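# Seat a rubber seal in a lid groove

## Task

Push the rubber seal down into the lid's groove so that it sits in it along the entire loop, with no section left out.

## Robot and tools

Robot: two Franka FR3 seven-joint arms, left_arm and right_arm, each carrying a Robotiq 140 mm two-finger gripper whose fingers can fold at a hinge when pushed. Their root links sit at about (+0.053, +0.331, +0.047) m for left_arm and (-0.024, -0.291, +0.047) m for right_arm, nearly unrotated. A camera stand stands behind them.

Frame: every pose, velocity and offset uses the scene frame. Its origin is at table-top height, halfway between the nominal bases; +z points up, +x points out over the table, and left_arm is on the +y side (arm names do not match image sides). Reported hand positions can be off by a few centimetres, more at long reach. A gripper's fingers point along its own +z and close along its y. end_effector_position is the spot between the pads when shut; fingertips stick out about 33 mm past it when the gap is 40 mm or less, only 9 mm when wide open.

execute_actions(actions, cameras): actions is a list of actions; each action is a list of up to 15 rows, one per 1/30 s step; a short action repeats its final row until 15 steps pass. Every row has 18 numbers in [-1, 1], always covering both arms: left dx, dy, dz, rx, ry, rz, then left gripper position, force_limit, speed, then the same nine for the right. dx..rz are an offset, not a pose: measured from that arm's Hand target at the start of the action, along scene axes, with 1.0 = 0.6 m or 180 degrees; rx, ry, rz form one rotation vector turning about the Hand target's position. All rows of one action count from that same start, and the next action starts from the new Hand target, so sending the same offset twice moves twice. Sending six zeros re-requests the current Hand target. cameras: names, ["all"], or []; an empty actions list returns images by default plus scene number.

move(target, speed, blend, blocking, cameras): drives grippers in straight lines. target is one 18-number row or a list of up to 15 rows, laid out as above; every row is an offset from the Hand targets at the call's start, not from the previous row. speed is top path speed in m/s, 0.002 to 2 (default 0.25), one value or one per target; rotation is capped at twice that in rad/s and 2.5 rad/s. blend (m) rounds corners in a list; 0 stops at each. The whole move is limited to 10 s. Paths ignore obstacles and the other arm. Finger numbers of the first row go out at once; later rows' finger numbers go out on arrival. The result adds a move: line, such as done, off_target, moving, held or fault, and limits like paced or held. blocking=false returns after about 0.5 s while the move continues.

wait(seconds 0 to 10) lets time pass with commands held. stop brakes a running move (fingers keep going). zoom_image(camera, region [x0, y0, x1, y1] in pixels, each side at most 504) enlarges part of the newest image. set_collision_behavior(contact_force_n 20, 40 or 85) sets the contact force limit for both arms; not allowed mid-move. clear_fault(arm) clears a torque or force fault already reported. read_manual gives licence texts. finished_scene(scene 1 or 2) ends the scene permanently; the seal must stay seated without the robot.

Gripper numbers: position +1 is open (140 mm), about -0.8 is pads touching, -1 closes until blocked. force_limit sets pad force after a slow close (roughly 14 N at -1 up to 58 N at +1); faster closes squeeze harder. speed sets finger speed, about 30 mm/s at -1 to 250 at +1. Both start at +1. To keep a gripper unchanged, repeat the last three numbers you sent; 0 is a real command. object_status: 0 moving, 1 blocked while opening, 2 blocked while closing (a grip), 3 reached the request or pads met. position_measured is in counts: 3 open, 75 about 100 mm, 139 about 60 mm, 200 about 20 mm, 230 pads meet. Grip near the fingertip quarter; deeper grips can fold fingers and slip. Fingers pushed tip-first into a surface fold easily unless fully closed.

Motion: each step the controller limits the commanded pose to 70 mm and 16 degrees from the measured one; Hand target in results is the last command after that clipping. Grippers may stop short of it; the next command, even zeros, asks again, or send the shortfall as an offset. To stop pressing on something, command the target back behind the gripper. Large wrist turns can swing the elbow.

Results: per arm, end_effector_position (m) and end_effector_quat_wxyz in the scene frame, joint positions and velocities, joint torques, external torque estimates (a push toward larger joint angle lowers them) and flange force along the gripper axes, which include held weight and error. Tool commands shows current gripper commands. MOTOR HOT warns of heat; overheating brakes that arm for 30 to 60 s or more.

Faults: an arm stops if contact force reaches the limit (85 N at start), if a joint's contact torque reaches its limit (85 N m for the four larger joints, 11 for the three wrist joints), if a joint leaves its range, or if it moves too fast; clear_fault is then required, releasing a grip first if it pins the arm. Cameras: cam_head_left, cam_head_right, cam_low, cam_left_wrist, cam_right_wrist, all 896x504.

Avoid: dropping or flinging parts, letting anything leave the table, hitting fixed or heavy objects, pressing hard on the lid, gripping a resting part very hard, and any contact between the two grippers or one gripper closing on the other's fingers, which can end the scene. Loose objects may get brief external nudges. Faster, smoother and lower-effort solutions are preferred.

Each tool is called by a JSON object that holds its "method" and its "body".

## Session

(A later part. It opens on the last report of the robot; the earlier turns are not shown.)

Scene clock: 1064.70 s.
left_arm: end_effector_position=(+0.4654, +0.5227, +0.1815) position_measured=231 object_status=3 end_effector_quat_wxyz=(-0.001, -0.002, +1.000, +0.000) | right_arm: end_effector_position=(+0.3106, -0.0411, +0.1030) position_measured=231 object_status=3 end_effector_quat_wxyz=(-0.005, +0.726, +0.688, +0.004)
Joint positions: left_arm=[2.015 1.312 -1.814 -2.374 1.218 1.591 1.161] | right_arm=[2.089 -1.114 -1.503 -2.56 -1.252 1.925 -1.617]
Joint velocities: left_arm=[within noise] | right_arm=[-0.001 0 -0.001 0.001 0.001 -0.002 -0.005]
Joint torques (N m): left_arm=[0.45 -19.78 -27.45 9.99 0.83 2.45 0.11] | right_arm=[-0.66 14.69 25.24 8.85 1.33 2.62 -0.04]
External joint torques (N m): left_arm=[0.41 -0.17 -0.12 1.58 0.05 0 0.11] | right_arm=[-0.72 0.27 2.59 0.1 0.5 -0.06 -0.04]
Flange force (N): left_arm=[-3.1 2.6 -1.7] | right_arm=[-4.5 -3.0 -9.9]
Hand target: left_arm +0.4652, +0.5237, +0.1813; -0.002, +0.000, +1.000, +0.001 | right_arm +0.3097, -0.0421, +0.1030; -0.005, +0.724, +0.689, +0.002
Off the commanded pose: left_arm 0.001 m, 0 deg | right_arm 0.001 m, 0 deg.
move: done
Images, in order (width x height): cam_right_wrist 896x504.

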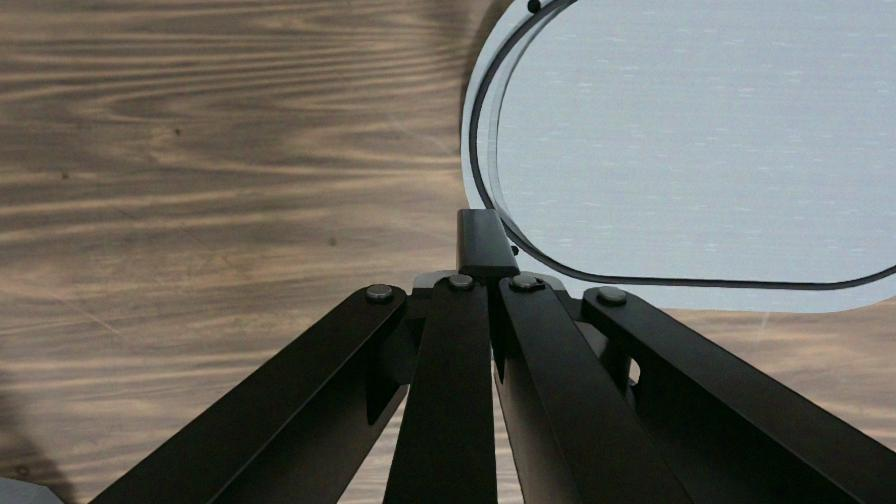

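{"method": "move", "body": {"target": [[0,0,0,0,0,0,-1,-0.5,-1,0.108,-0.0167,-0.08,0,0,-0.511,-1,-0.5,-1],[0,0,0,0,0,0,-1,-0.5,-1,0.108,-0.0167,-0.116,0,0,-0.511,-1,-0.5,-1],[0.1,-0.8,-0.05,0,0,0,-1,-0.5,-1,0.108,-0.0167,-0.116,0,0,-0.511,-1,-0.5,-1]], "speed": [0.4,0.05,0.25], "cameras": ["cam_left_wrist","cam_head_right"]}}

{"method": "zoom_image", "body": {"camera": "cam_left_wrist", "region": [200, 0, 704, 300]}}

Scene clock: 1085.10 s.
left_arm: end_effector_position=(+0.5245, +0.0448, +0.1505) position_measured=231 object_status=3 end_effector_quat_wxyz=(-0.003, +0.004, +1.000, +0.002) | right_arm: end_effector_position=(+0.3787, -0.0466, +0.0393) position_measured=231 object_status=3 end_effector_quat_wxyz=(-0.007, +0.999, -0.040, +0.011)
Joint positions: left_arm=[0.79 1.035 -1.541 -2.089 1.102 1.844 0.337] | right_arm=[2.304 -0.8 -1.859 -2.422 -1.176 2.308 -0.164]
Joint velocities: left_arm=[0.001 0 -0.001 0 0 0.001 -0.005] | right_arm=[within noise]
Joint torques (N m): left_arm=[0.08 -25.59 -27.54 14.05 0.64 2.6 -0.17] | right_arm=[0.8 17.3 13.07 8.37 -0.15 2.05 0.21]
External joint torques (N m): left_arm=[0.1 -0.46 -0.19 1.9 -0.06 0.08 -0.17] | right_arm=[0.77 -1.82 -6.39 -2.77 -0.71 -0.6 0.21]
Flange force (N): left_arm=[-4.9 -3.2 -1.8] | right_arm=[2.0 -4.0 26.0]
Hand target: left_arm +0.5252, +0.0437, +0.1513; -0.002, +0.000, +1.000, +0.001 | right_arm +0.3745, -0.0522, +0.0334; -0.002, +0.999, -0.042, +0.005
Off the commanded pose: left_arm 0.002 m, 1 deg | right_arm 0.009 m, 1 deg.
move: off_target (right_arm); limits=paced
Images, in order (width x height): cam_head_right 896x504, cam_left_wrist 896x504.

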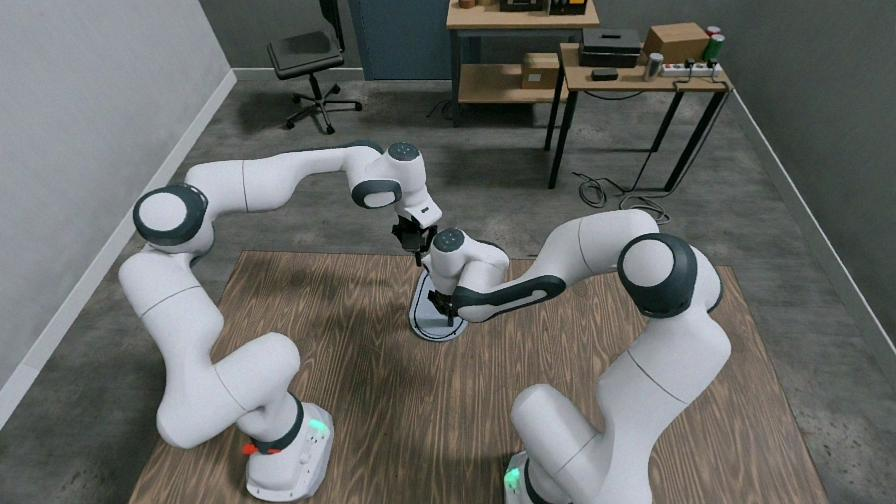

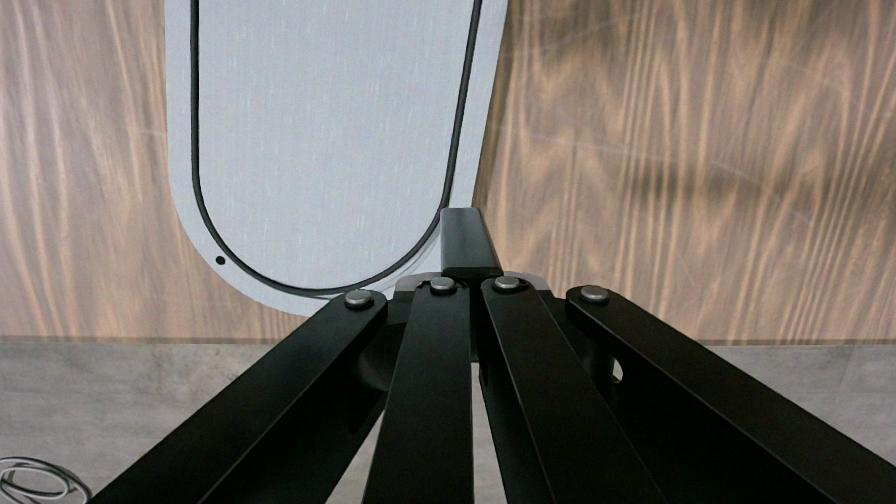

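Scaled by 1.000.

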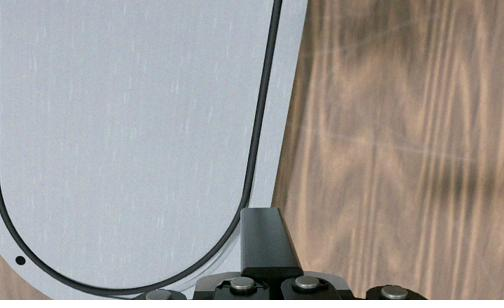

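{"method": "move", "body": {"target": [[0.0405,-0.0587,-0.152,0,0,-0.25,-1,-0.5,-1,0,0,0,0,0,0,-1,-0.5,-1],[0.0405,-0.0587,-0.171,0,0,-0.25,-1,-0.5,-1,0,0,0,0,0,0,-1,-0.5,-1],[0.0563,-0.0428,-0.171,0,0,-0.25,-1,-0.5,-1,0,0,0,0,0,0,-1,-0.5,-1],[0.0563,-0.0428,-0.155,0,0,-0.25,-1,-0.5,-1,0,0,0,0,0,0,-1,-0.5,-1],[0.0647,-0.0345,-0.155,0,0,-0.25,-1,-0.5,-1,0,0,0,0,0,0,-1,-0.5,-1],[0.0647,-0.0345,-0.183,0,0,-0.25,-1,-0.5,-1,0,0,0,0,0,0,-1,-0.5,-1],[0.0647,-0.0345,-0.14,0,0,-0.25,-1,-0.5,-1,0,0,0,0,0,0,-1,-0.5,-1]], "speed": [0.2,0.05,0.03,0.05,0.05,0.04,0.08]}}

{"method": "move", "body": {"target": [-0.065,0.0345,0.14,0,0,0.25,-1,-0.5,-1,0,0,0.03,0,0,0,-1,-0.5,-1], "cameras": ["cam_left_wrist"]}}

{"method": "zoom_image", "body": {"camera": "cam_left_wrist", "region": [200, 0, 704, 300]}}

Scene clock: 1101.77 s.
left_arm: end_effector_position=(+0.5650, +0.0216, +0.0669) position_measured=231 object_status=3 end_effector_quat_wxyz=(+0.000, +0.379, +0.925, +0.000) | right_arm: end_effector_position=(+0.3795, -0.0453, +0.0394) position_measured=231 object_status=3 end_effector_quat_wxyz=(-0.009, +0.999, -0.040, +0.012)
Joint positions: left_arm=[0.632 1.255 -1.404 -1.937 1.327 1.832 1.085] | right_arm=[2.307 -0.797 -1.862 -2.421 -1.176 2.315 -0.164]
Joint velocities: left_arm=[0 0 -0.001 -0.001 -0.001 -0.004 0.002] | right_arm=[within noise]
Joint torques (N m): left_arm=[0.86 -33.09 -31.21 8.35 0.58 2.21 0.1] | right_arm=[0.27 18.03 13.68 7.89 0.62 1.48 0.17]
External joint torques (N m): left_arm=[0.9 -0.81 -0.97 1.09 -0.16 -0.24 0.1] | right_arm=[0.14 -1.05 -5.75 -3.13 0.05 -1.17 0.17]
Flange force (N): left_arm=[-0.6 1.9 -3.4] | right_arm=[0.0 -0.8 18.4]
Hand target: left_arm +0.5641, +0.0230, +0.0673; -0.002, +0.382, +0.924, +0.001 | right_arm +0.3745, -0.0522, +0.0334; -0.002, +0.999, -0.042, +0.005
Off the commanded pose: left_arm 0.002 m, 0 deg | right_arm 0.010 m, 1 deg.
move: off_target (right_arm)

Scene clock: 1104.80 s.
left_arm: end_effector_position=(+0.5252, +0.0440, +0.1512) position_measured=231 object_status=3 end_effector_quat_wxyz=(-0.002, +0.004, +1.000, +0.002) | right_arm: end_effector_position=(+0.3752, -0.0512, +0.0515) position_measured=231 object_status=3 end_effector_quat_wxyz=(-0.003, +0.999, -0.043, +0.006)
Joint positions: left_arm=[0.788 1.019 -1.535 -2.087 1.09 1.856 0.342] | right_arm=[2.261 -0.792 -1.807 -2.434 -1.14 2.277 -0.179]
Joint velocities: left_arm=[0 -0.001 0.001 0 -0.001 0.001 -0.006] | right_arm=[within noise]
Joint torques (N m): left_arm=[0.91 -25.41 -27.36 13.58 0.73 2.71 -0.18] | right_arm=[-0.62 17.96 21.79 11.64 0.89 2.54 -0.13]
External joint torques (N m): left_arm=[0.94 -0.35 -0.25 1.15 0.03 0.19 -0.18] | right_arm=[-0.66 0.12 2.43 0.11 0.31 -0.07 -0.13]
Flange force (N): left_arm=[-1.1 0.9 -1.6] | right_arm=[-3.3 4.6 -11.5]
Hand target: left_arm +0.5251, +0.0437, +0.1513; -0.002, +0.000, +1.000, +0.001 | right_arm +0.3745, -0.0522, +0.0514; -0.002, +0.999, -0.042, +0.005
Off the commanded pose: left_arm 0.000 m, 0 deg | right_arm 0.001 m, 0 deg.
move: done
Images, in order (width x height): cam_left_wrist 896x504.

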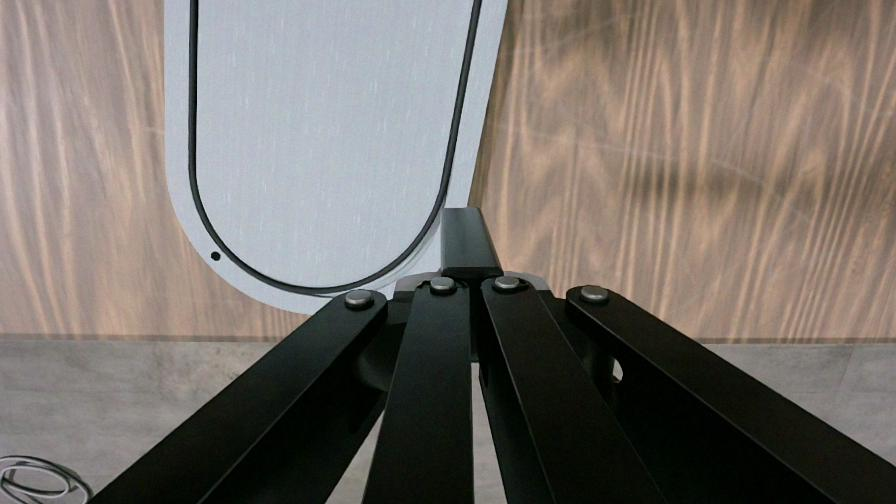

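Scaled by 1.000.

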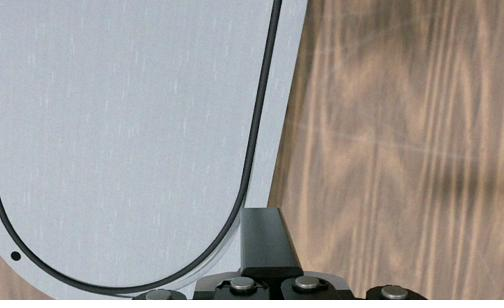

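{"method": "move", "body": {"target": [[-0.05,0.05,0,0,0,0,-1,-0.5,-1,0.03,-0.035,0.02,0,0,0,-1,-0.5,-1],[-0.2085,0.027,-0.152,0,0,0,-1,-0.5,-1,0.03,-0.035,-0.03,0,0,0,-1,-0.5,-1],[-0.2085,0.027,-0.179,0,0,0,-1,-0.5,-1,0.03,-0.035,-0.03,0,0,0,-1,-0.5,-1],[0.008,-0.016,-0.179,0,0,0,-1,-0.5,-1,0.03,-0.035,-0.03,0,0,0,-1,-0.5,-1],[0.008,-0.016,-0.14,0,0,0,-1,-0.5,-1,0.03,-0.035,-0.03,0,0,0,-1,-0.5,-1]], "speed": [0.1,0.15,0.04,0.05,0.08]}}

{"method": "move", "body": {"target": [0,0.016,0.13,0,0,0,-1,-0.5,-1,0,0,0.03,0,0,0,-1,-0.5,-1], "cameras": ["cam_left_wrist"]}}

{"method": "zoom_image", "body": {"camera": "cam_left_wrist", "region": [200, 0, 704, 300]}}

{"method": "zoom_image", "body": {"camera": "cam_left_wrist", "region": [150, 0, 300, 100]}}

Scene clock: 1122.77 s.
left_arm: end_effector_position=(+0.4214, +0.0572, +0.0462) position_measured=231 object_status=3 end_effector_quat_wxyz=(+0.001, -0.007, +1.000, +0.002) | right_arm: end_effector_position=(+0.4003, -0.0700, +0.0398) position_measured=231 object_status=3 end_effector_quat_wxyz=(-0.006, +0.999, -0.042, +0.013)
Joint positions: left_arm=[0.847 1.027 -1.401 -2.421 1.304 2.072 0.081] | right_arm=[2.258 -0.806 -1.867 -2.401 -1.176 2.301 -0.226]
Joint torques (N m): left_arm=[0.5 -20.27 -24.44 9.21 0.53 2.49 -0.09] | right_arm=[1.48 16.93 14.89 6.21 0.92 2.01 0.15]
External joint torques (N m): left_arm=[0.54 0.12 -0.26 0.41 -0.12 -0.05 -0.09] | right_arm=[1.5 -2.68 -4.76 -4.91 0.35 -0.63 0.15]
Flange force (N): left_arm=[-0.3 1.0 -1.6] | right_arm=[-3.2 -2.1 18.3]
Hand target: left_arm +0.4201, +0.0573, +0.0459; +0.000, -0.006, +1.000, +0.002 (not the last commanded pose) | right_arm +0.3924, -0.0732, +0.0335; -0.002, +0.999, -0.042, +0.005
Off the commanded pose: left_arm 0.113 m, 1 deg | right_arm 0.011 m, 1 deg.
move: held (left_arm; a check stopped the path), off_target (right_arm; braked when a check withheld steps of left_arm); path passed 3 of 5 targets; limits=held
pose unreachable (left arm): on one or more control steps of this call, first in action 0 (counted from 0), this arm could not follow its commanded pose, so it was not sent that pose on those steps. It may still have moved: this result reports where it is.
cause: moving toward the commanded pose would bring a part of the arm too close to another arm (a part of this arm just beyond joint 7 (wrist roll) and a part of the right arm just beyond its joint 7 (wrist roll), along the way the arms are being sent, or toward where that arm still pushes).

Scene clock: 1124.20 s.
left_arm: end_effector_position=(+0.4215, +0.0659, +0.1241) position_measured=231 object_status=3 end_effector_quat_wxyz=(+0.002, -0.010, +1.000, +0.001) | right_arm: end_effector_position=(+0.3933, -0.0723, +0.0516) position_measured=231 object_status=3 end_effector_quat_wxyz=(-0.003, +0.999, -0.043, +0.007)
Joint positions: left_arm=[0.993 0.999 -1.636 -2.441 1.14 1.957 0.151] | right_arm=[2.218 -0.798 -1.815 -2.417 -1.138 2.272 -0.241]
Joint velocities: left_arm=[0.001 0 -0.001 0 0.001 -0.002 0.006] | right_arm=[within noise]
Joint torques (N m): left_arm=[0.84 -16.42 -24.57 13.02 0.49 2.37 0.07] | right_arm=[-0.72 18.39 22.08 11.66 1.03 2.54 -0.22]
External joint torques (N m): left_arm=[0.83 -0.03 -0.82 1.09 -0.2 -0.18 0.07] | right_arm=[-0.79 0.02 2.37 0.04 0.45 -0.09 -0.22]
Flange force (N): left_arm=[-0.8 1.9 -4.5] | right_arm=[-3.4 4.9 -11.8]
Hand target: left_arm +0.4201, +0.0669, +0.1239; +0.000, -0.006, +1.000, +0.002 | right_arm +0.3924, -0.0732, +0.0515; -0.002, +0.999, -0.042, +0.005
Off the commanded pose: left_arm 0.002 m, 0 deg | right_arm 0.001 m, 0 deg.
move: done
Images, in order (width x height): cam_left_wrist 896x504.

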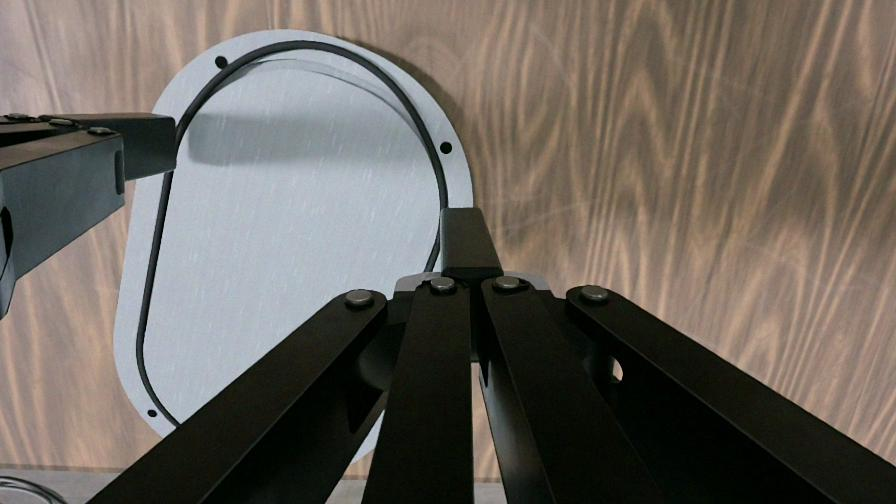

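Scaled by 1.000.

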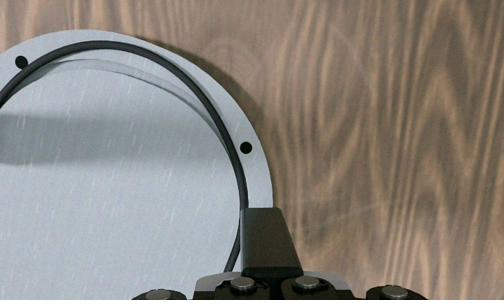

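Scaled by 3.360 from the camera's 896x504 image, which has a finer 1280x720 frame.

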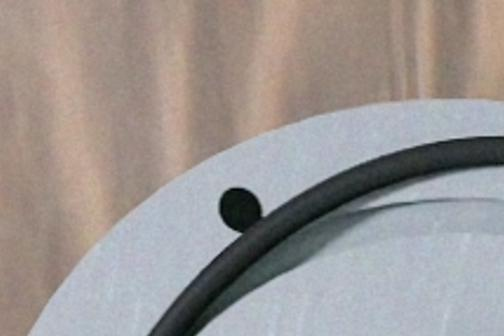

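{"method": "move", "body": {"target": [[0,0.2,0.1,0,0,0,-1,-0.5,-1,0,0,0.15,0,0,0,-1,-0.5,-1],[0,0.7,0.1,0,0,0,-1,-0.5,-1,-0.03,0.07,0.3,0,0,-0.06,-1,-0.5,-1]], "speed": 0.25, "cameras": ["cam_right_wrist","cam_head_right"]}}

{"method": "zoom_image", "body": {"camera": "cam_head_right", "region": [380, 250, 520, 380]}}

Scene clock: 1146.90 s.
left_arm: end_effector_position=(+0.4202, +0.4858, +0.1841) position_measured=231 object_status=3 end_effector_quat_wxyz=(+0.001, -0.010, +1.000, +0.002) | right_arm: end_effector_position=(+0.3747, -0.0303, +0.2314) position_measured=231 object_status=3 end_effector_quat_wxyz=(-0.003, +0.991, -0.133, +0.006)
Joint positions: left_arm=[2.105 1.419 -1.895 -2.543 1.222 1.518 1.061] | right_arm=[1.969 -0.693 -1.26 -2.326 -0.73 1.975 -0.177]
Joint velocities: left_arm=[0 0 0.003 0.001 -0.001 -0.001 0.006] | right_arm=[within noise]
Joint torques (N m): left_arm=[0.46 -17.23 -25.19 9.42 0.91 2.38 0.08] | right_arm=[-0.5 7.42 19.71 19.57 1.12 2.55 0.18]
External joint torques (N m): left_arm=[0.47 -0.04 -0.11 1.54 0.12 -0.08 0.08] | right_arm=[-0.46 0.82 2.17 0.66 0.44 -0.06 0.18]
Flange force (N): left_arm=[-2.6 2.5 -1.6] | right_arm=[-4.3 3.6 -6.6]
Hand target: left_arm +0.4201, +0.4869, +0.1839; +0.000, -0.006, +1.000, +0.002 | right_arm +0.3744, -0.0312, +0.2315; -0.001, +0.991, -0.136, +0.006
Off the commanded pose: left_arm 0.001 m, 0 deg | right_arm 0.001 m, 0 deg.
move: done
Images, in order (width x height): cam_head_right 896x504, cam_right_wrist 896x504.

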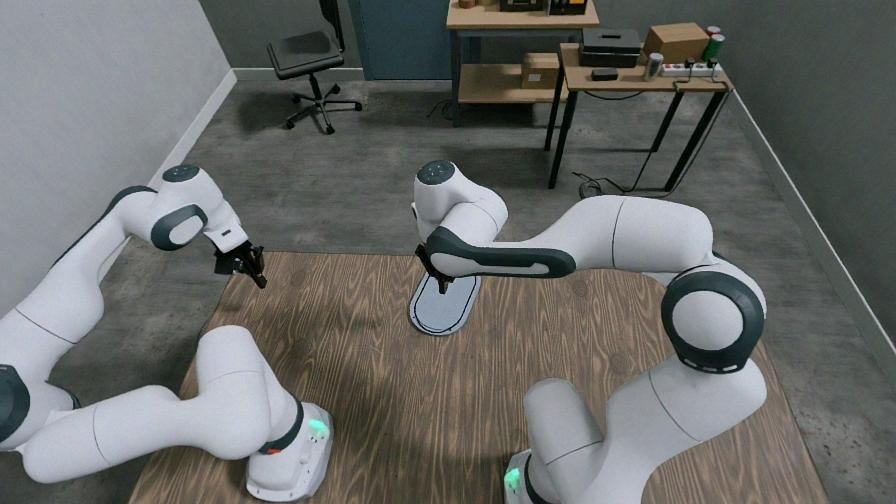

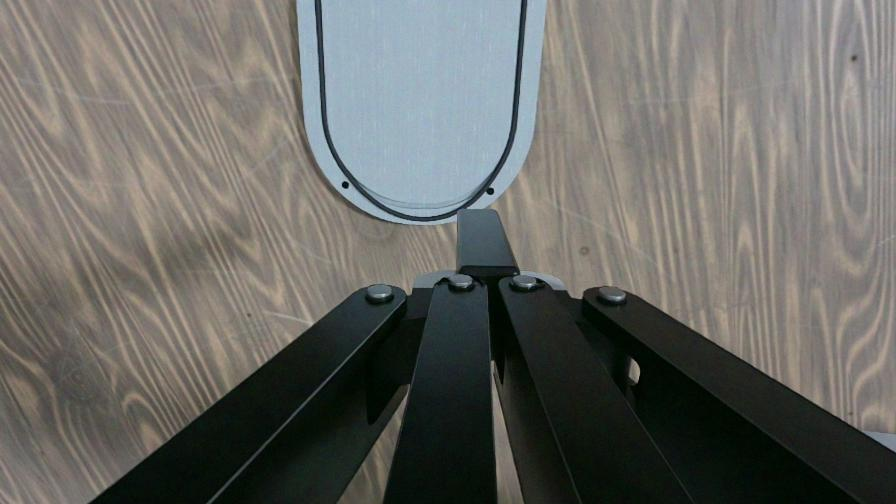

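Scaled by 3.600 from the camera's 896x504 image, which has a finer 1280x720 frame.

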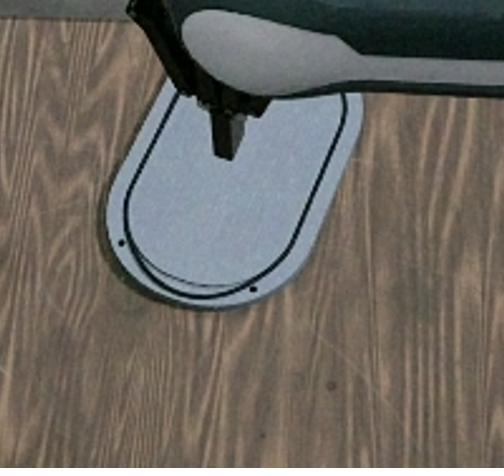

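{"method": "move", "body": {"target": [[0.05,-0.3,0.0,0,0,0,-1,-0.5,-1,-0.0723,0.0962,-0.15,0,0,0.487,-1,-0.5,-1],[0.143,-0.8415,-0.15,0,0,0,-1,-0.5,-1,-0.0723,0.0962,-0.28,0,0,0.487,-1,-0.5,-1],[0.143,-0.8415,-0.238,0,0,0,-1,-0.5,-1,-0.0723,0.0962,-0.29,0,0,0.487,-1,-0.5,-1]], "speed": [0.4,0.3,0.08], "cameras": ["cam_right_wrist","cam_left_wrist"]}}

Scene clock: 1164.03 s.
left_arm: end_effector_position=(+0.5066, -0.0180, +0.0452) position_measured=231 object_status=3 end_effector_quat_wxyz=(+0.002, -0.003, +1.000, +0.003) | right_arm: end_effector_position=(+0.3305, +0.0250, +0.0575) position_measured=231 object_status=3 end_effector_quat_wxyz=(-0.004, +0.808, +0.589, +0.001)
Joint positions: left_arm=[0.553 1.183 -1.338 -2.033 1.312 1.934 0.161] | right_arm=[2.396 -1.148 -1.691 -2.373 -1.344 1.959 -1.269]
Joint velocities: left_arm=[0 0 0.001 0 0 0.005 -0.006] | right_arm=[within noise]
Joint torques (N m): left_arm=[-0.53 -28.61 -24.52 9.37 1.39 2.82 -0.36] | right_arm=[0.28 20.31 27.4 7.65 0.29 3.02 0.18]
External joint torques (N m): left_arm=[-0.52 1.78 4.41 1.14 0.7 0.29 -0.36] | right_arm=[0.18 0.21 1.75 0.83 -0.5 0.35 0.18]
Flange force (N): left_arm=[-6.0 -6.7 12.4] | right_arm=[1.4 -0.1 -2.6]
Hand target: left_arm +0.5059, -0.0180, +0.0411; +0.000, -0.006, +1.000, +0.002 | right_arm +0.3310, +0.0265, +0.0575; -0.005, +0.809, +0.588, +0.003
Off the commanded pose: left_arm 0.004 m, 0 deg | right_arm 0.002 m, 0 deg.
move: off_target (left_arm)
Images, in order (width x height): cam_left_wrist 896x504, cam_right_wrist 896x504.

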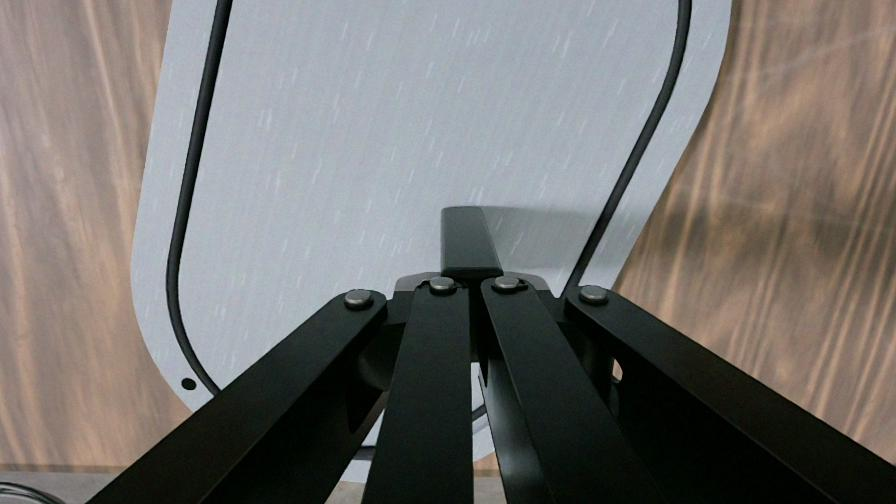

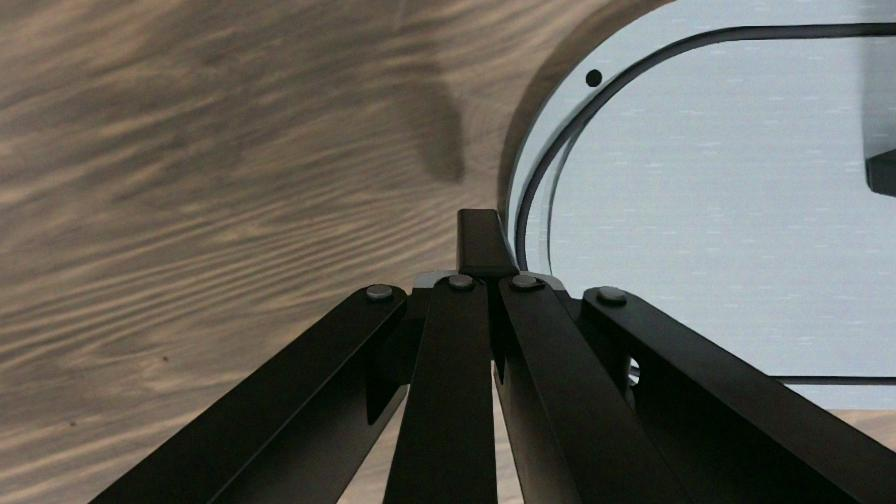

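{"method": "move", "body": {"target": [[0,0,-0.006,0,0,0,-1,-0.5,-1,0,0,-0.0278,0,0,0,-1,-0.5,-1],[0,0,-0.006,0,0,0,-1,-0.5,-1,0.0405,-0.013,-0.0278,0,0,0,-1,-0.5,-1],[0,0,-0.006,0,0,0,-1,-0.5,-1,0.0405,-0.013,-0.009,0,0,0,-1,-0.5,-1],[0,0,-0.006,0,0,0,-1,-0.5,-1,0.0523,-0.0168,-0.009,0,0,0,-1,-0.5,-1],[0,0,-0.006,0,0,0,-1,-0.5,-1,0.0523,-0.0168,-0.042,0,0,0,-1,-0.5,-1],[0,0,-0.006,0,0,0,-1,-0.5,-1,0.0523,-0.0168,0,0,0,0,-1,-0.5,-1],[0,0,-0.006,0,0,0,-1,-0.5,-1,0.01,-0.07,0.08,0,0,0,-1,-0.5,-1]], "speed": [0.05,0.03,0.05,0.05,0.04,0.08,0.15], "cameras": ["cam_right_wrist"]}}

{"method": "zoom_image", "body": {"camera": "cam_right_wrist", "region": [440, 0, 840, 300]}}

Scene clock: 1178.80 s.
left_arm: end_effector_position=(+0.5096, -0.0207, +0.0452) position_measured=231 object_status=3 end_effector_quat_wxyz=(+0.005, -0.004, +1.000, -0.001) | right_arm: end_effector_position=(+0.3379, -0.0140, +0.1056) position_measured=231 object_status=3 end_effector_quat_wxyz=(-0.006, +0.810, +0.586, +0.005)
Joint positions: left_arm=[0.55 1.183 -1.335 -2.029 1.317 1.944 0.159] | right_arm=[2.21 -1.127 -1.543 -2.442 -1.253 1.903 -1.355]
Joint velocities: left_arm=[within noise] | right_arm=[0 0 0.002 0 0.001 -0.004 -0.006]
Joint torques (N m): left_arm=[-1.01 -26.8 -21.06 8.03 1.32 2.43 -0.27] | right_arm=[-0.65 17.2 27.28 8.74 1.35 2.61 -0.23]
External joint torques (N m): left_arm=[-0.81 3.75 7.95 -0.09 0.62 -0.13 -0.27] | right_arm=[-0.59 0.24 2.76 -0.09 0.54 -0.07 -0.23]
Flange force (N): left_arm=[-5.9 -7.1 20.4] | right_arm=[-5.1 -1.5 -9.5]
Hand target: left_arm +0.5059, -0.0180, +0.0375; +0.000, -0.006, +1.000, +0.002 | right_arm +0.3370, -0.0155, +0.1055; -0.005, +0.809, +0.588, +0.003
Off the commanded pose: left_arm 0.009 m, 1 deg | right_arm 0.002 m, 0 deg.
move: off_target (left_arm)
Images, in order (width x height): cam_right_wrist 896x504.

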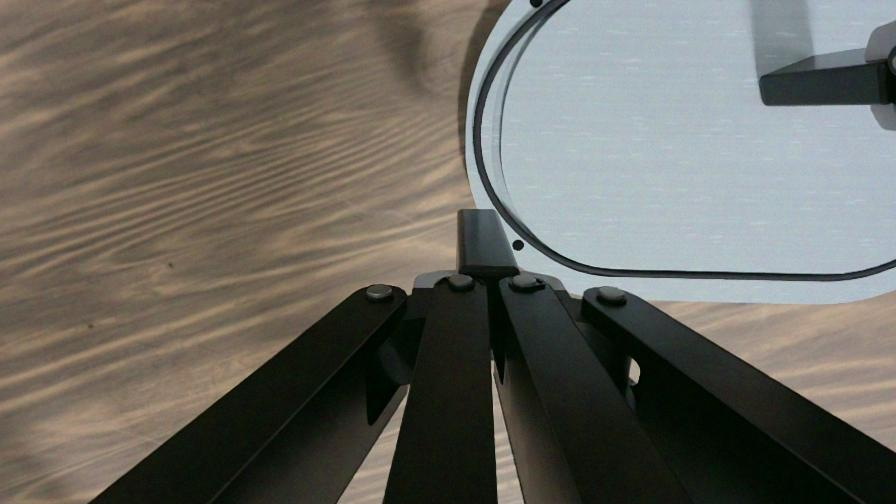

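Scaled by 1.260 from the camera's 896x504 image, which has a finer 1280x720 frame.

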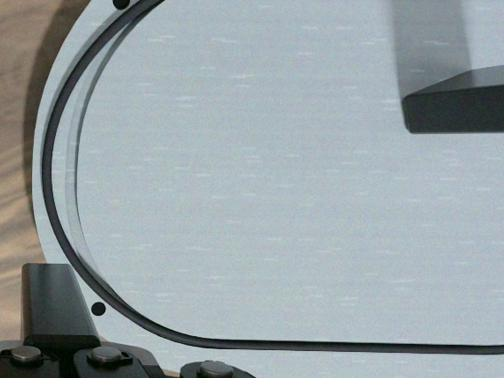

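{"method": "move", "body": {"target": [[0,0,-0.002,0,0,0,-1,-0.5,-1,0,0,0.01,0,0,0,-0.55,-0.5,-1],[0,0,-0.002,0,0,0,-1,-0.5,-1,0.0572,0.0962,-0.06,0,0,-0.155,-0.55,-0.5,-1]], "speed": 0.2, "cameras": ["cam_right_wrist"]}}

Scene clock: 1197.53 s.
left_arm: end_effector_position=(+0.5096, -0.0207, +0.0451) position_measured=231 object_status=3 end_effector_quat_wxyz=(+0.005, -0.004, +1.000, -0.001) | right_arm: end_effector_position=(+0.3706, +0.0415, +0.0692) position_measured=199 object_status=3 end_effector_quat_wxyz=(-0.004, +0.926, +0.377, +0.002)
Joint positions: left_arm=[0.55 1.183 -1.335 -2.029 1.317 1.944 0.159] | right_arm=[2.475 -1.074 -1.729 -2.247 -1.254 1.999 -0.868]
Joint velocities: left_arm=[within noise] | right_arm=[-0.001 0 0 0.001 0.001 0.001 0.005]
Joint torques (N m): left_arm=[-1.53 -26.12 -19.58 7.55 1.51 2.58 -0.32] | right_arm=[0.22 22.8 27.95 9.29 0.52 3.01 0.33]
External joint torques (N m): left_arm=[-1.5 4.46 9.43 -0.71 0.8 0.02 -0.31] | right_arm=[0.27 0.22 1.94 0.26 -0.21 0.35 0.33]
Flange force (N): left_arm=[-5.6 -8.5 24.8] | right_arm=[-1.0 -1.2 -3.4]
Hand target: left_arm +0.5059, -0.0180, +0.0363; +0.000, -0.006, +1.000, +0.002 | right_arm +0.3714, +0.0423, +0.0695; -0.004, +0.927, +0.376, +0.004
Off the commanded pose: left_arm 0.010 m, 1 deg | right_arm 0.001 m, 0 deg.
move: off_target (left_arm)
Images, in order (width x height): cam_right_wrist 896x504.

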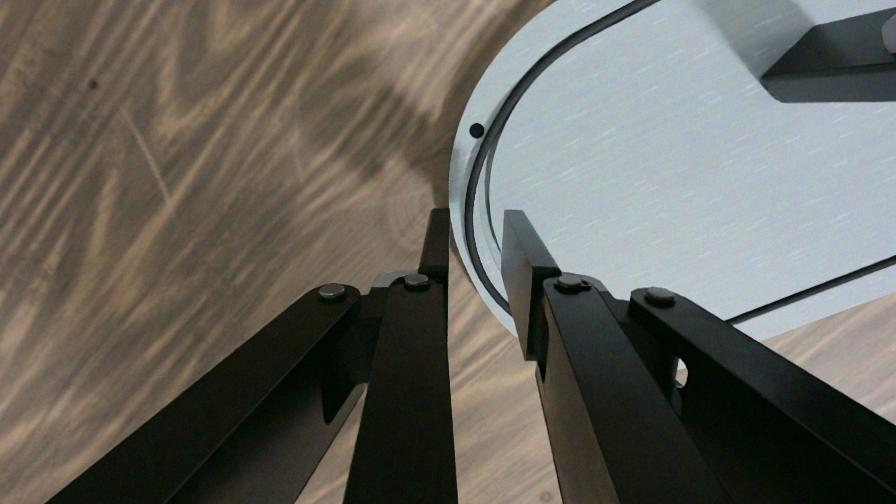

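{"method": "move", "body": {"target": [[0,0,0,0,0,0,-1,-0.5,-1,0,0,-0.032,0,0,0,-0.55,-0.5,-1]], "speed": 0.04}}

{"method": "move", "body": {"target": [0,0,0,0,0,0,-1,-0.5,-1,0,0,-0.005,0,0,0,-0.55,-0.5,-1], "speed": 0.02}}

{"method": "move", "body": {"target": [0,0,0,0,0,0,-1,-0.5,-1,0,0,-0.005,0,0,0,-0.55,-0.5,-1], "speed": 0.02}}

Scene clock: 1203.17 s.
left_arm: end_effector_position=(+0.5096, -0.0207, +0.0451) position_measured=231 object_status=3 end_effector_quat_wxyz=(+0.005, -0.004, +1.000, -0.001) | right_arm: end_effector_position=(+0.3709, +0.0406, +0.0504) position_measured=199 object_status=3 end_effector_quat_wxyz=(-0.002, +0.926, +0.377, +0.002)
Joint positions: left_arm=[0.55 1.183 -1.335 -2.029 1.317 1.944 0.159] | right_arm=[2.498 -1.083 -1.775 -2.245 -1.288 2.025 -0.855]
Joint velocities: left_arm=[within noise] | right_arm=[0.001 0 0 0.001 -0.001 0.005 0.004]
Joint torques (N m): left_arm=[-1.49 -26.08 -19.6 7.56 1.5 2.58 -0.36] | right_arm=[0.23 23.27 27.78 9.12 0.21 2.97 0.17]
External joint torques (N m): left_arm=[-1.57 4.55 9.45 -0.79 0.79 0.01 -0.36] | right_arm=[0.19 -0.06 1.82 0.78 -0.52 0.33 0.17]
Flange force (N): left_arm=[-5.5 -8.6 24.9] | right_arm=[1.0 -0.6 -2.3]
Hand target: left_arm +0.5059, -0.0180, +0.0363; +0.000, -0.006, +1.000, +0.002 | right_arm +0.3714, +0.0423, +0.0503; -0.004, +0.927, +0.376, +0.004
Off the commanded pose: left_arm 0.010 m, 1 deg | right_arm 0.002 m, 0 deg.
move: off_target (left_arm)

Scene clock: 1203.87 s.
left_arm: end_effector_position=(+0.5096, -0.0207, +0.0451) position_measured=231 object_status=3 end_effector_quat_wxyz=(+0.005, -0.004, +1.000, -0.001) | right_arm: end_effector_position=(+0.3708, +0.0406, +0.0474) position_measured=199 object_status=3 end_effector_quat_wxyz=(-0.002, +0.926, +0.377, +0.002)
Joint positions: left_arm=[0.55 1.183 -1.335 -2.029 1.317 1.944 0.159] | right_arm=[2.502 -1.083 -1.784 -2.244 -1.292 2.031 -0.853]
Joint velocities: left_arm=[within noise] | right_arm=[0.001 0.001 -0.002 0 0.001 0.006 0.003]
Joint torques (N m): left_arm=[-1.51 -26.08 -19.65 7.53 1.52 2.6 -0.36] | right_arm=[0.77 23.54 28.21 9.01 0.23 2.88 0.28]
External joint torques (N m): left_arm=[-1.54 4.47 9.26 -0.72 0.81 0.05 -0.36] | right_arm=[0.72 0.05 2.2 0.69 -0.49 0.22 0.28]
Flange force (N): left_arm=[-5.5 -8.6 24.5] | right_arm=[1.8 -1.8 -2.8]
Hand target: left_arm +0.5059, -0.0180, +0.0363; +0.000, -0.006, +1.000, +0.002 | right_arm +0.3714, +0.0423, +0.0473; -0.004, +0.927, +0.376, +0.004
Off the commanded pose: left_arm 0.010 m, 1 deg | right_arm 0.002 m, 0 deg.
move: off_target (left_arm)

Scene clock: 1204.57 s.
left_arm: end_effector_position=(+0.5096, -0.0207, +0.0451) position_measured=231 object_status=3 end_effector_quat_wxyz=(+0.005, -0.004, +1.000, -0.001) | right_arm: end_effector_position=(+0.3709, +0.0405, +0.0444) position_measured=199 object_status=3 end_effector_quat_wxyz=(-0.002, +0.926, +0.377, +0.002)
Joint positions: left_arm=[0.55 1.183 -1.335 -2.029 1.317 1.944 0.159] | right_arm=[2.506 -1.083 -1.792 -2.243 -1.296 2.037 -0.851]
Joint velocities: left_arm=[within noise] | right_arm=[0.001 0 -0.003 0 -0.001 0.006 0.001]
Joint torques (N m): left_arm=[-1.56 -26.09 -19.6 7.49 1.51 2.58 -0.35] | right_arm=[0.5 23.6 27.6 8.97 0.23 3.01 0.14]
External joint torques (N m): left_arm=[-1.6 4.48 9.37 -0.78 0.8 0.02 -0.35] | right_arm=[0.63 -0.02 1.72 0.65 -0.49 0.36 0.14]
Flange force (N): left_arm=[-5.4 -8.7 24.7] | right_arm=[1.9 -1.4 -1.6]
Hand target: left_arm +0.5059, -0.0180, +0.0363; +0.000, -0.006, +1.000, +0.002 | right_arm +0.3714, +0.0423, +0.0443; -0.004, +0.927, +0.376, +0.004
Off the commanded pose: left_arm 0.010 m, 1 deg | right_arm 0.002 m, 0 deg.
move: off_target (left_arm)

{"method": "move", "body": {"target": [[0,0,0,0,0,0,-1,-0.5,-1,0,0,-0.0045,0,0,0,-0.55,-0.5,-1],[0,0,0,0,0,0,-1,-0.5,-1,0,0,-0.0045,0,0,0,-1,-0.5,-1]], "speed": 0.02}}

{"method": "wait", "body": {"seconds": 1}}

Scene clock: 1210.23 s.
left_arm: end_effector_position=(+0.5096, -0.0207, +0.0451) position_measured=231 object_status=3 end_effector_quat_wxyz=(+0.005, -0.004, +1.000, -0.001) | right_arm: end_effector_position=(+0.3708, +0.0409, +0.0416) position_measured=226 object_status=0 end_effector_quat_wxyz=(-0.003, +0.926, +0.377, +0.003)
Joint positions: left_arm=[0.55 1.183 -1.335 -2.029 1.317 1.944 0.159] | right_arm=[2.51 -1.083 -1.8 -2.242 -1.299 2.044 -0.85]
Joint torques (N m): left_arm=[-1.52 -26.06 -19.58 7.5 1.51 2.59 -0.36] | right_arm=[0.22 23.7 27.63 8.89 0.33 3.06 0.3]
External joint torques (N m): left_arm=[-1.56 4.41 9.24 -0.71 0.82 0.05 -0.36] | right_arm=[0.19 -0.06 1.67 0.7 -0.38 0.4 0.3]
Flange force (N): left_arm=[-5.4 -8.6 24.5] | right_arm=[0.9 -0.9 -2.0]
Hand target: left_arm +0.5059, -0.0180, +0.0363; +0.000, -0.006, +1.000, +0.002 | right_arm +0.3714, +0.0423, +0.0416; -0.004, +0.927, +0.376, +0.004
Off the commanded pose: left_arm 0.010 m, 1 deg | right_arm 0.001 m, 0 deg.
move: off_target (left_arm)

Scene clock: 1211.23 s.
left_arm: end_effector_position=(+0.5096, -0.0207, +0.0451) position_measured=231 object_status=3 end_effector_quat_wxyz=(+0.005, -0.004, +1.000, -0.001) | right_arm: end_effector_position=(+0.3708, +0.0409, +0.0416) position_measured=226 object_status=2 end_effector_quat_wxyz=(-0.003, +0.926, +0.377, +0.003)
Joint positions: left_arm=[0.55 1.183 -1.335 -2.029 1.317 1.944 0.159] | right_arm=[2.51 -1.083 -1.8 -2.242 -1.299 2.044 -0.85]
Joint torques (N m): left_arm=[-1.47 -26.02 -19.56 7.56 1.51 2.58 -0.35] | right_arm=[0.26 23.67 27.66 8.92 0.33 3.03 0.22]
External joint torques (N m): left_arm=[-1.39 4.54 9.44 -0.68 0.81 0.02 -0.35] | right_arm=[0.23 -0.06 1.71 0.72 -0.38 0.37 0.23]
Flange force (N): left_arm=[-5.6 -8.3 24.8] | right_arm=[1.1 -0.8 -2.1]
Hand target: left_arm +0.5059, -0.0180, +0.0363; +0.000, -0.006, +1.000, +0.002 | right_arm +0.3714, +0.0423, +0.0416; -0.004, +0.927, +0.376, +0.004
Tool commands: left_gripper/position=-1.0 left_gripper/force_limit=-0.5 left_gripper/speed=-1.0 right_gripper/position=-1.0 right_gripper/force_limit=-0.5 right_gripper/speed=-1.0
Off the commanded pose: left_arm 0.010 m, 1 deg | right_arm 0.001 m, 0 deg.
wait: 1.00 s; at rest by 0.17 s

{"method": "move", "body": {"target": [0,0,0,0,0,0,-1,-0.5,-1,0.0,0.0,0.05,0,0,0,-1,-0.5,-1], "speed": 0.03, "cameras": ["cam_right_wrist","cam_left_wrist"]}}

Scene clock: 1221.60 s.
left_arm: end_effector_position=(+0.5096, -0.0207, +0.0451) position_measured=231 object_status=3 end_effector_quat_wxyz=(+0.005, -0.004, +1.000, -0.001) | right_arm: end_effector_position=(+0.3719, +0.0437, +0.0714) position_measured=226 object_status=2 end_effector_quat_wxyz=(-0.005, +0.927, +0.374, +0.006)
Joint positions: left_arm=[0.55 1.183 -1.335 -2.029 1.317 1.944 0.159] | right_arm=[2.477 -1.068 -1.727 -2.247 -1.252 2.006 -0.86]
Joint velocities: left_arm=[within noise] | right_arm=[-0.001 0 -0.001 0 0 -0.003 -0.006]
Joint torques (N m): left_arm=[-1.53 -26.02 -19.61 7.56 1.51 2.58 -0.35] | right_arm=[-0.64 22.57 28.64 9.07 1.27 2.5 -0.09]
External joint torques (N m): left_arm=[-1.61 4.52 9.28 -0.71 0.81 0.03 -0.35] | right_arm=[-0.64 0.1 2.76 -0.03 0.54 -0.16 -0.09]
Flange force (N): left_arm=[-5.6 -8.8 24.7] | right_arm=[-4.4 1.1 -8.8]
Hand target: left_arm +0.5059, -0.0180, +0.0363; +0.000, -0.006, +1.000, +0.002 | right_arm +0.3714, +0.0423, +0.0716; -0.004, +0.927, +0.376, +0.004
Off the commanded pose: left_arm 0.010 m, 1 deg | right_arm 0.002 m, 0 deg.
move: off_target (left_arm)
Images, in order (width x height): cam_left_wrist 896x504, cam_right_wrist 896x504.

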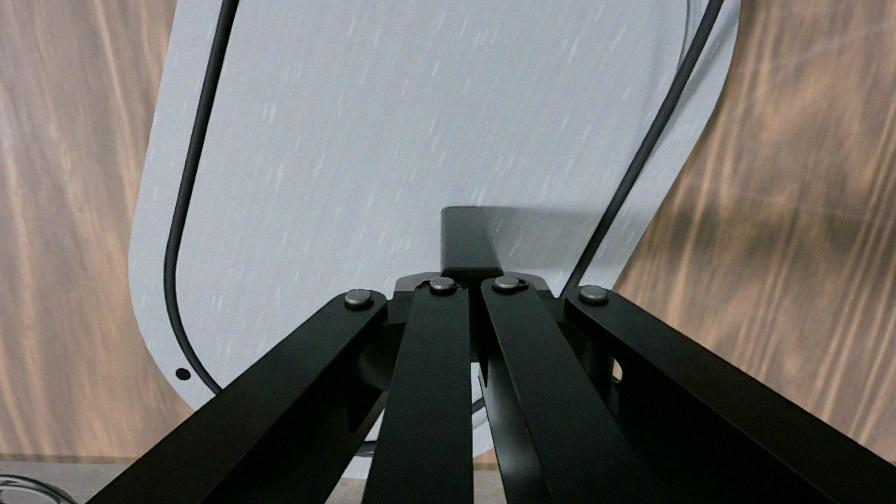

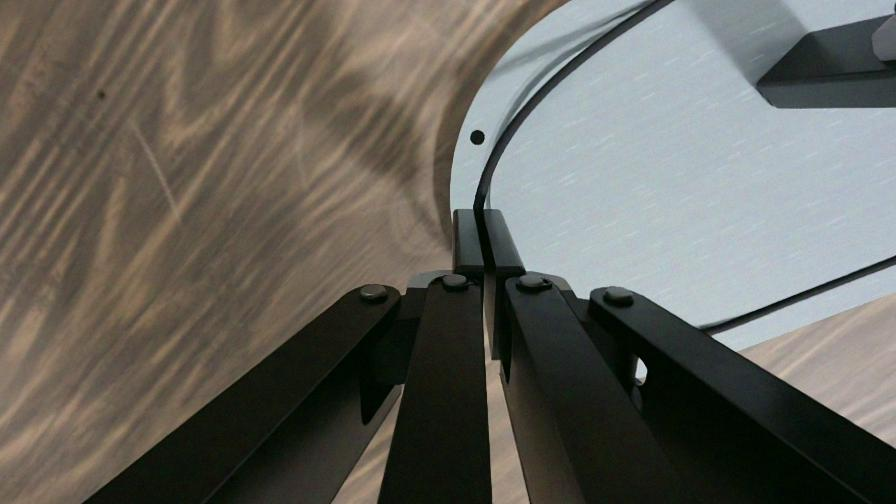

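{"method": "move", "body": {"target": [[0,0,0,0,0,0,-1,-0.5,-1,0.01,0,0.05,0,0,0,-1,-0.5,-1],[0,0,0,0,0,0,-1,-0.5,-1,0.026,0,0.05,0,0,0,-1,-0.5,-1],[0,0,0,0,0,0,-1,-0.5,-1,0.026,0,-0.045,0,0,0,-1,-0.5,-1],[0,0,0,0,0,0,-1,-0.5,-1,0.026,0,-0.045,0,0,0,-0.65,-0.5,-1],[0,0,0,0,0,0,-1,-0.5,-1,0.026,0,0.04,0,0,0,-0.65,-0.5,-1]], "speed": [0.04,0.03,0.04,0.04,0.06], "cameras": ["cam_right_wrist","cam_left_wrist"]}}

Scene clock: 1232.23 s.
left_arm: end_effector_position=(+0.5136, -0.0230, +0.0452) position_measured=231 object_status=3 end_effector_quat_wxyz=(+0.008, -0.008, +1.000, -0.005) | right_arm: end_effector_position=(+0.3868, +0.0436, +0.0952) position_measured=211 object_status=3 end_effector_quat_wxyz=(-0.005, +0.927, +0.374, +0.005)
Joint positions: left_arm=[0.548 1.181 -1.331 -2.024 1.32 1.957 0.152] | right_arm=[2.466 -1.046 -1.689 -2.208 -1.197 1.975 -0.908]
Joint velocities: left_arm=[within noise] | right_arm=[-0.001 0 -0.001 0.001 0.001 -0.003 -0.006]
Joint torques (N m): left_arm=[-0.77 -27.73 -20.98 5.63 0.09 1.17 -0.03] | right_arm=[-0.63 22.67 28.78 10.71 1.28 2.66 -0.13]
External joint torques (N m): left_arm=[-0.71 3.06 8.09 -2.67 -0.62 -1.42 -0.03] | right_arm=[-0.77 0.08 2.59 0.53 0.53 -0.02 -0.12]
Flange force (N): left_arm=[0.5 -1.2 15.5] | right_arm=[-3.4 1.5 -8.0]
Hand target: left_arm +0.5059, -0.0180, +0.0363; +0.000, -0.006, +1.000, +0.002 | right_arm +0.3870, +0.0423, +0.0956; -0.004, +0.927, +0.376, +0.004
Off the commanded pose: left_arm 0.013 m, 1 deg | right_arm 0.001 m, 0 deg.
move: off_target (left_arm); target 4's new numbers were sent with right_arm's hand 0.005 m and 1 deg from that target
Images, in order (width x height): cam_left_wrist 896x504, cam_right_wrist 896x504.

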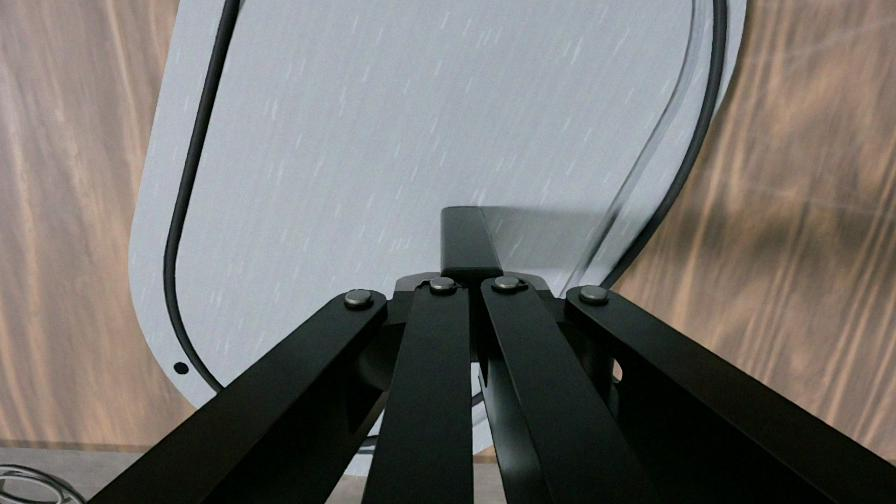

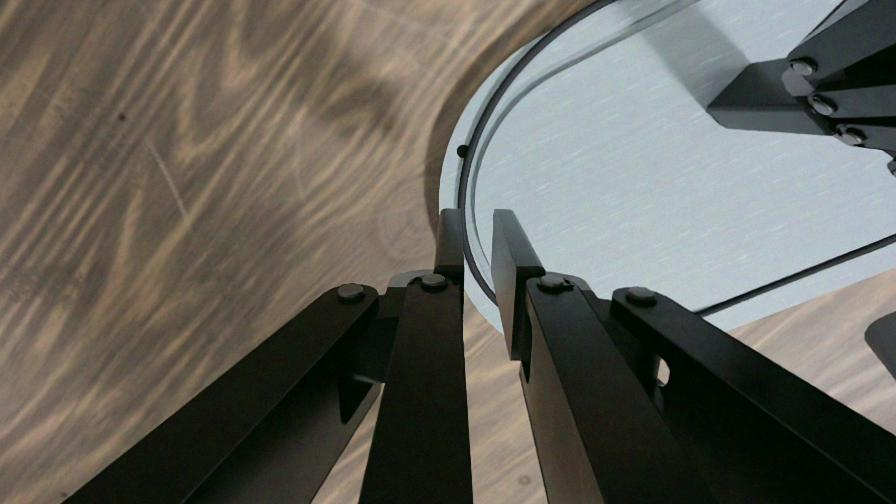

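{"method": "move", "body": {"target": [[0,0,0,0,0,0,-1,-0.5,-1,0,0,0.03,0,0,0,-1,-0.5,-1],[0,0,0,0,0,0,-1,-0.5,-1,-0.095,-0.033,0.0,0,0,0.155,-1,-0.5,-1],[0,0,0,0,0,0,-1,-0.5,-1,-0.095,-0.033,-0.063,0,0,0.155,-1,-0.5,-1]], "speed": 0.2, "cameras": ["cam_right_wrist"]}}

Scene clock: 1241.83 s.
left_arm: end_effector_position=(+0.5136, -0.0230, +0.0452) position_measured=231 object_status=3 end_effector_quat_wxyz=(+0.008, -0.008, +1.000, -0.005) | right_arm: end_effector_position=(+0.3295, +0.0207, +0.0578) position_measured=231 object_status=3 end_effector_quat_wxyz=(-0.004, +0.808, +0.589, +0.001)
Joint positions: left_arm=[0.548 1.181 -1.331 -2.024 1.32 1.957 0.152] | right_arm=[2.384 -1.128 -1.693 -2.385 -1.333 1.975 -1.276]
Joint velocities: left_arm=[within noise] | right_arm=[0 0 0.001 0 -0.002 0.003 0.004]
Joint torques (N m): left_arm=[-0.71 -27.7 -21.02 5.62 0.09 1.18 -0.09] | right_arm=[0.24 19.79 26.94 7.89 0.36 3.01 0.13]
External joint torques (N m): left_arm=[-0.7 3.08 8.02 -2.71 -0.61 -1.41 -0.08] | right_arm=[0.12 0.08 1.64 0.82 -0.43 0.34 0.13]
Flange force (N): left_arm=[0.8 -1.1 15.4] | right_arm=[1.2 0.1 -2.6]
Hand target: left_arm +0.5059, -0.0180, +0.0363; +0.000, -0.006, +1.000, +0.002 | right_arm +0.3300, +0.0225, +0.0578; -0.005, +0.809, +0.588, +0.003
Off the commanded pose: left_arm 0.013 m, 1 deg | right_arm 0.002 m, 0 deg.
move: off_target (left_arm)
Images, in order (width x height): cam_right_wrist 896x504.

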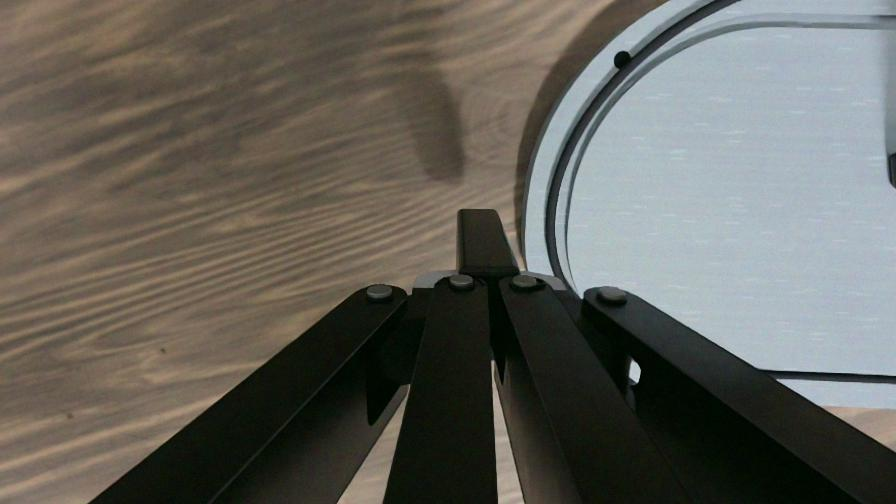

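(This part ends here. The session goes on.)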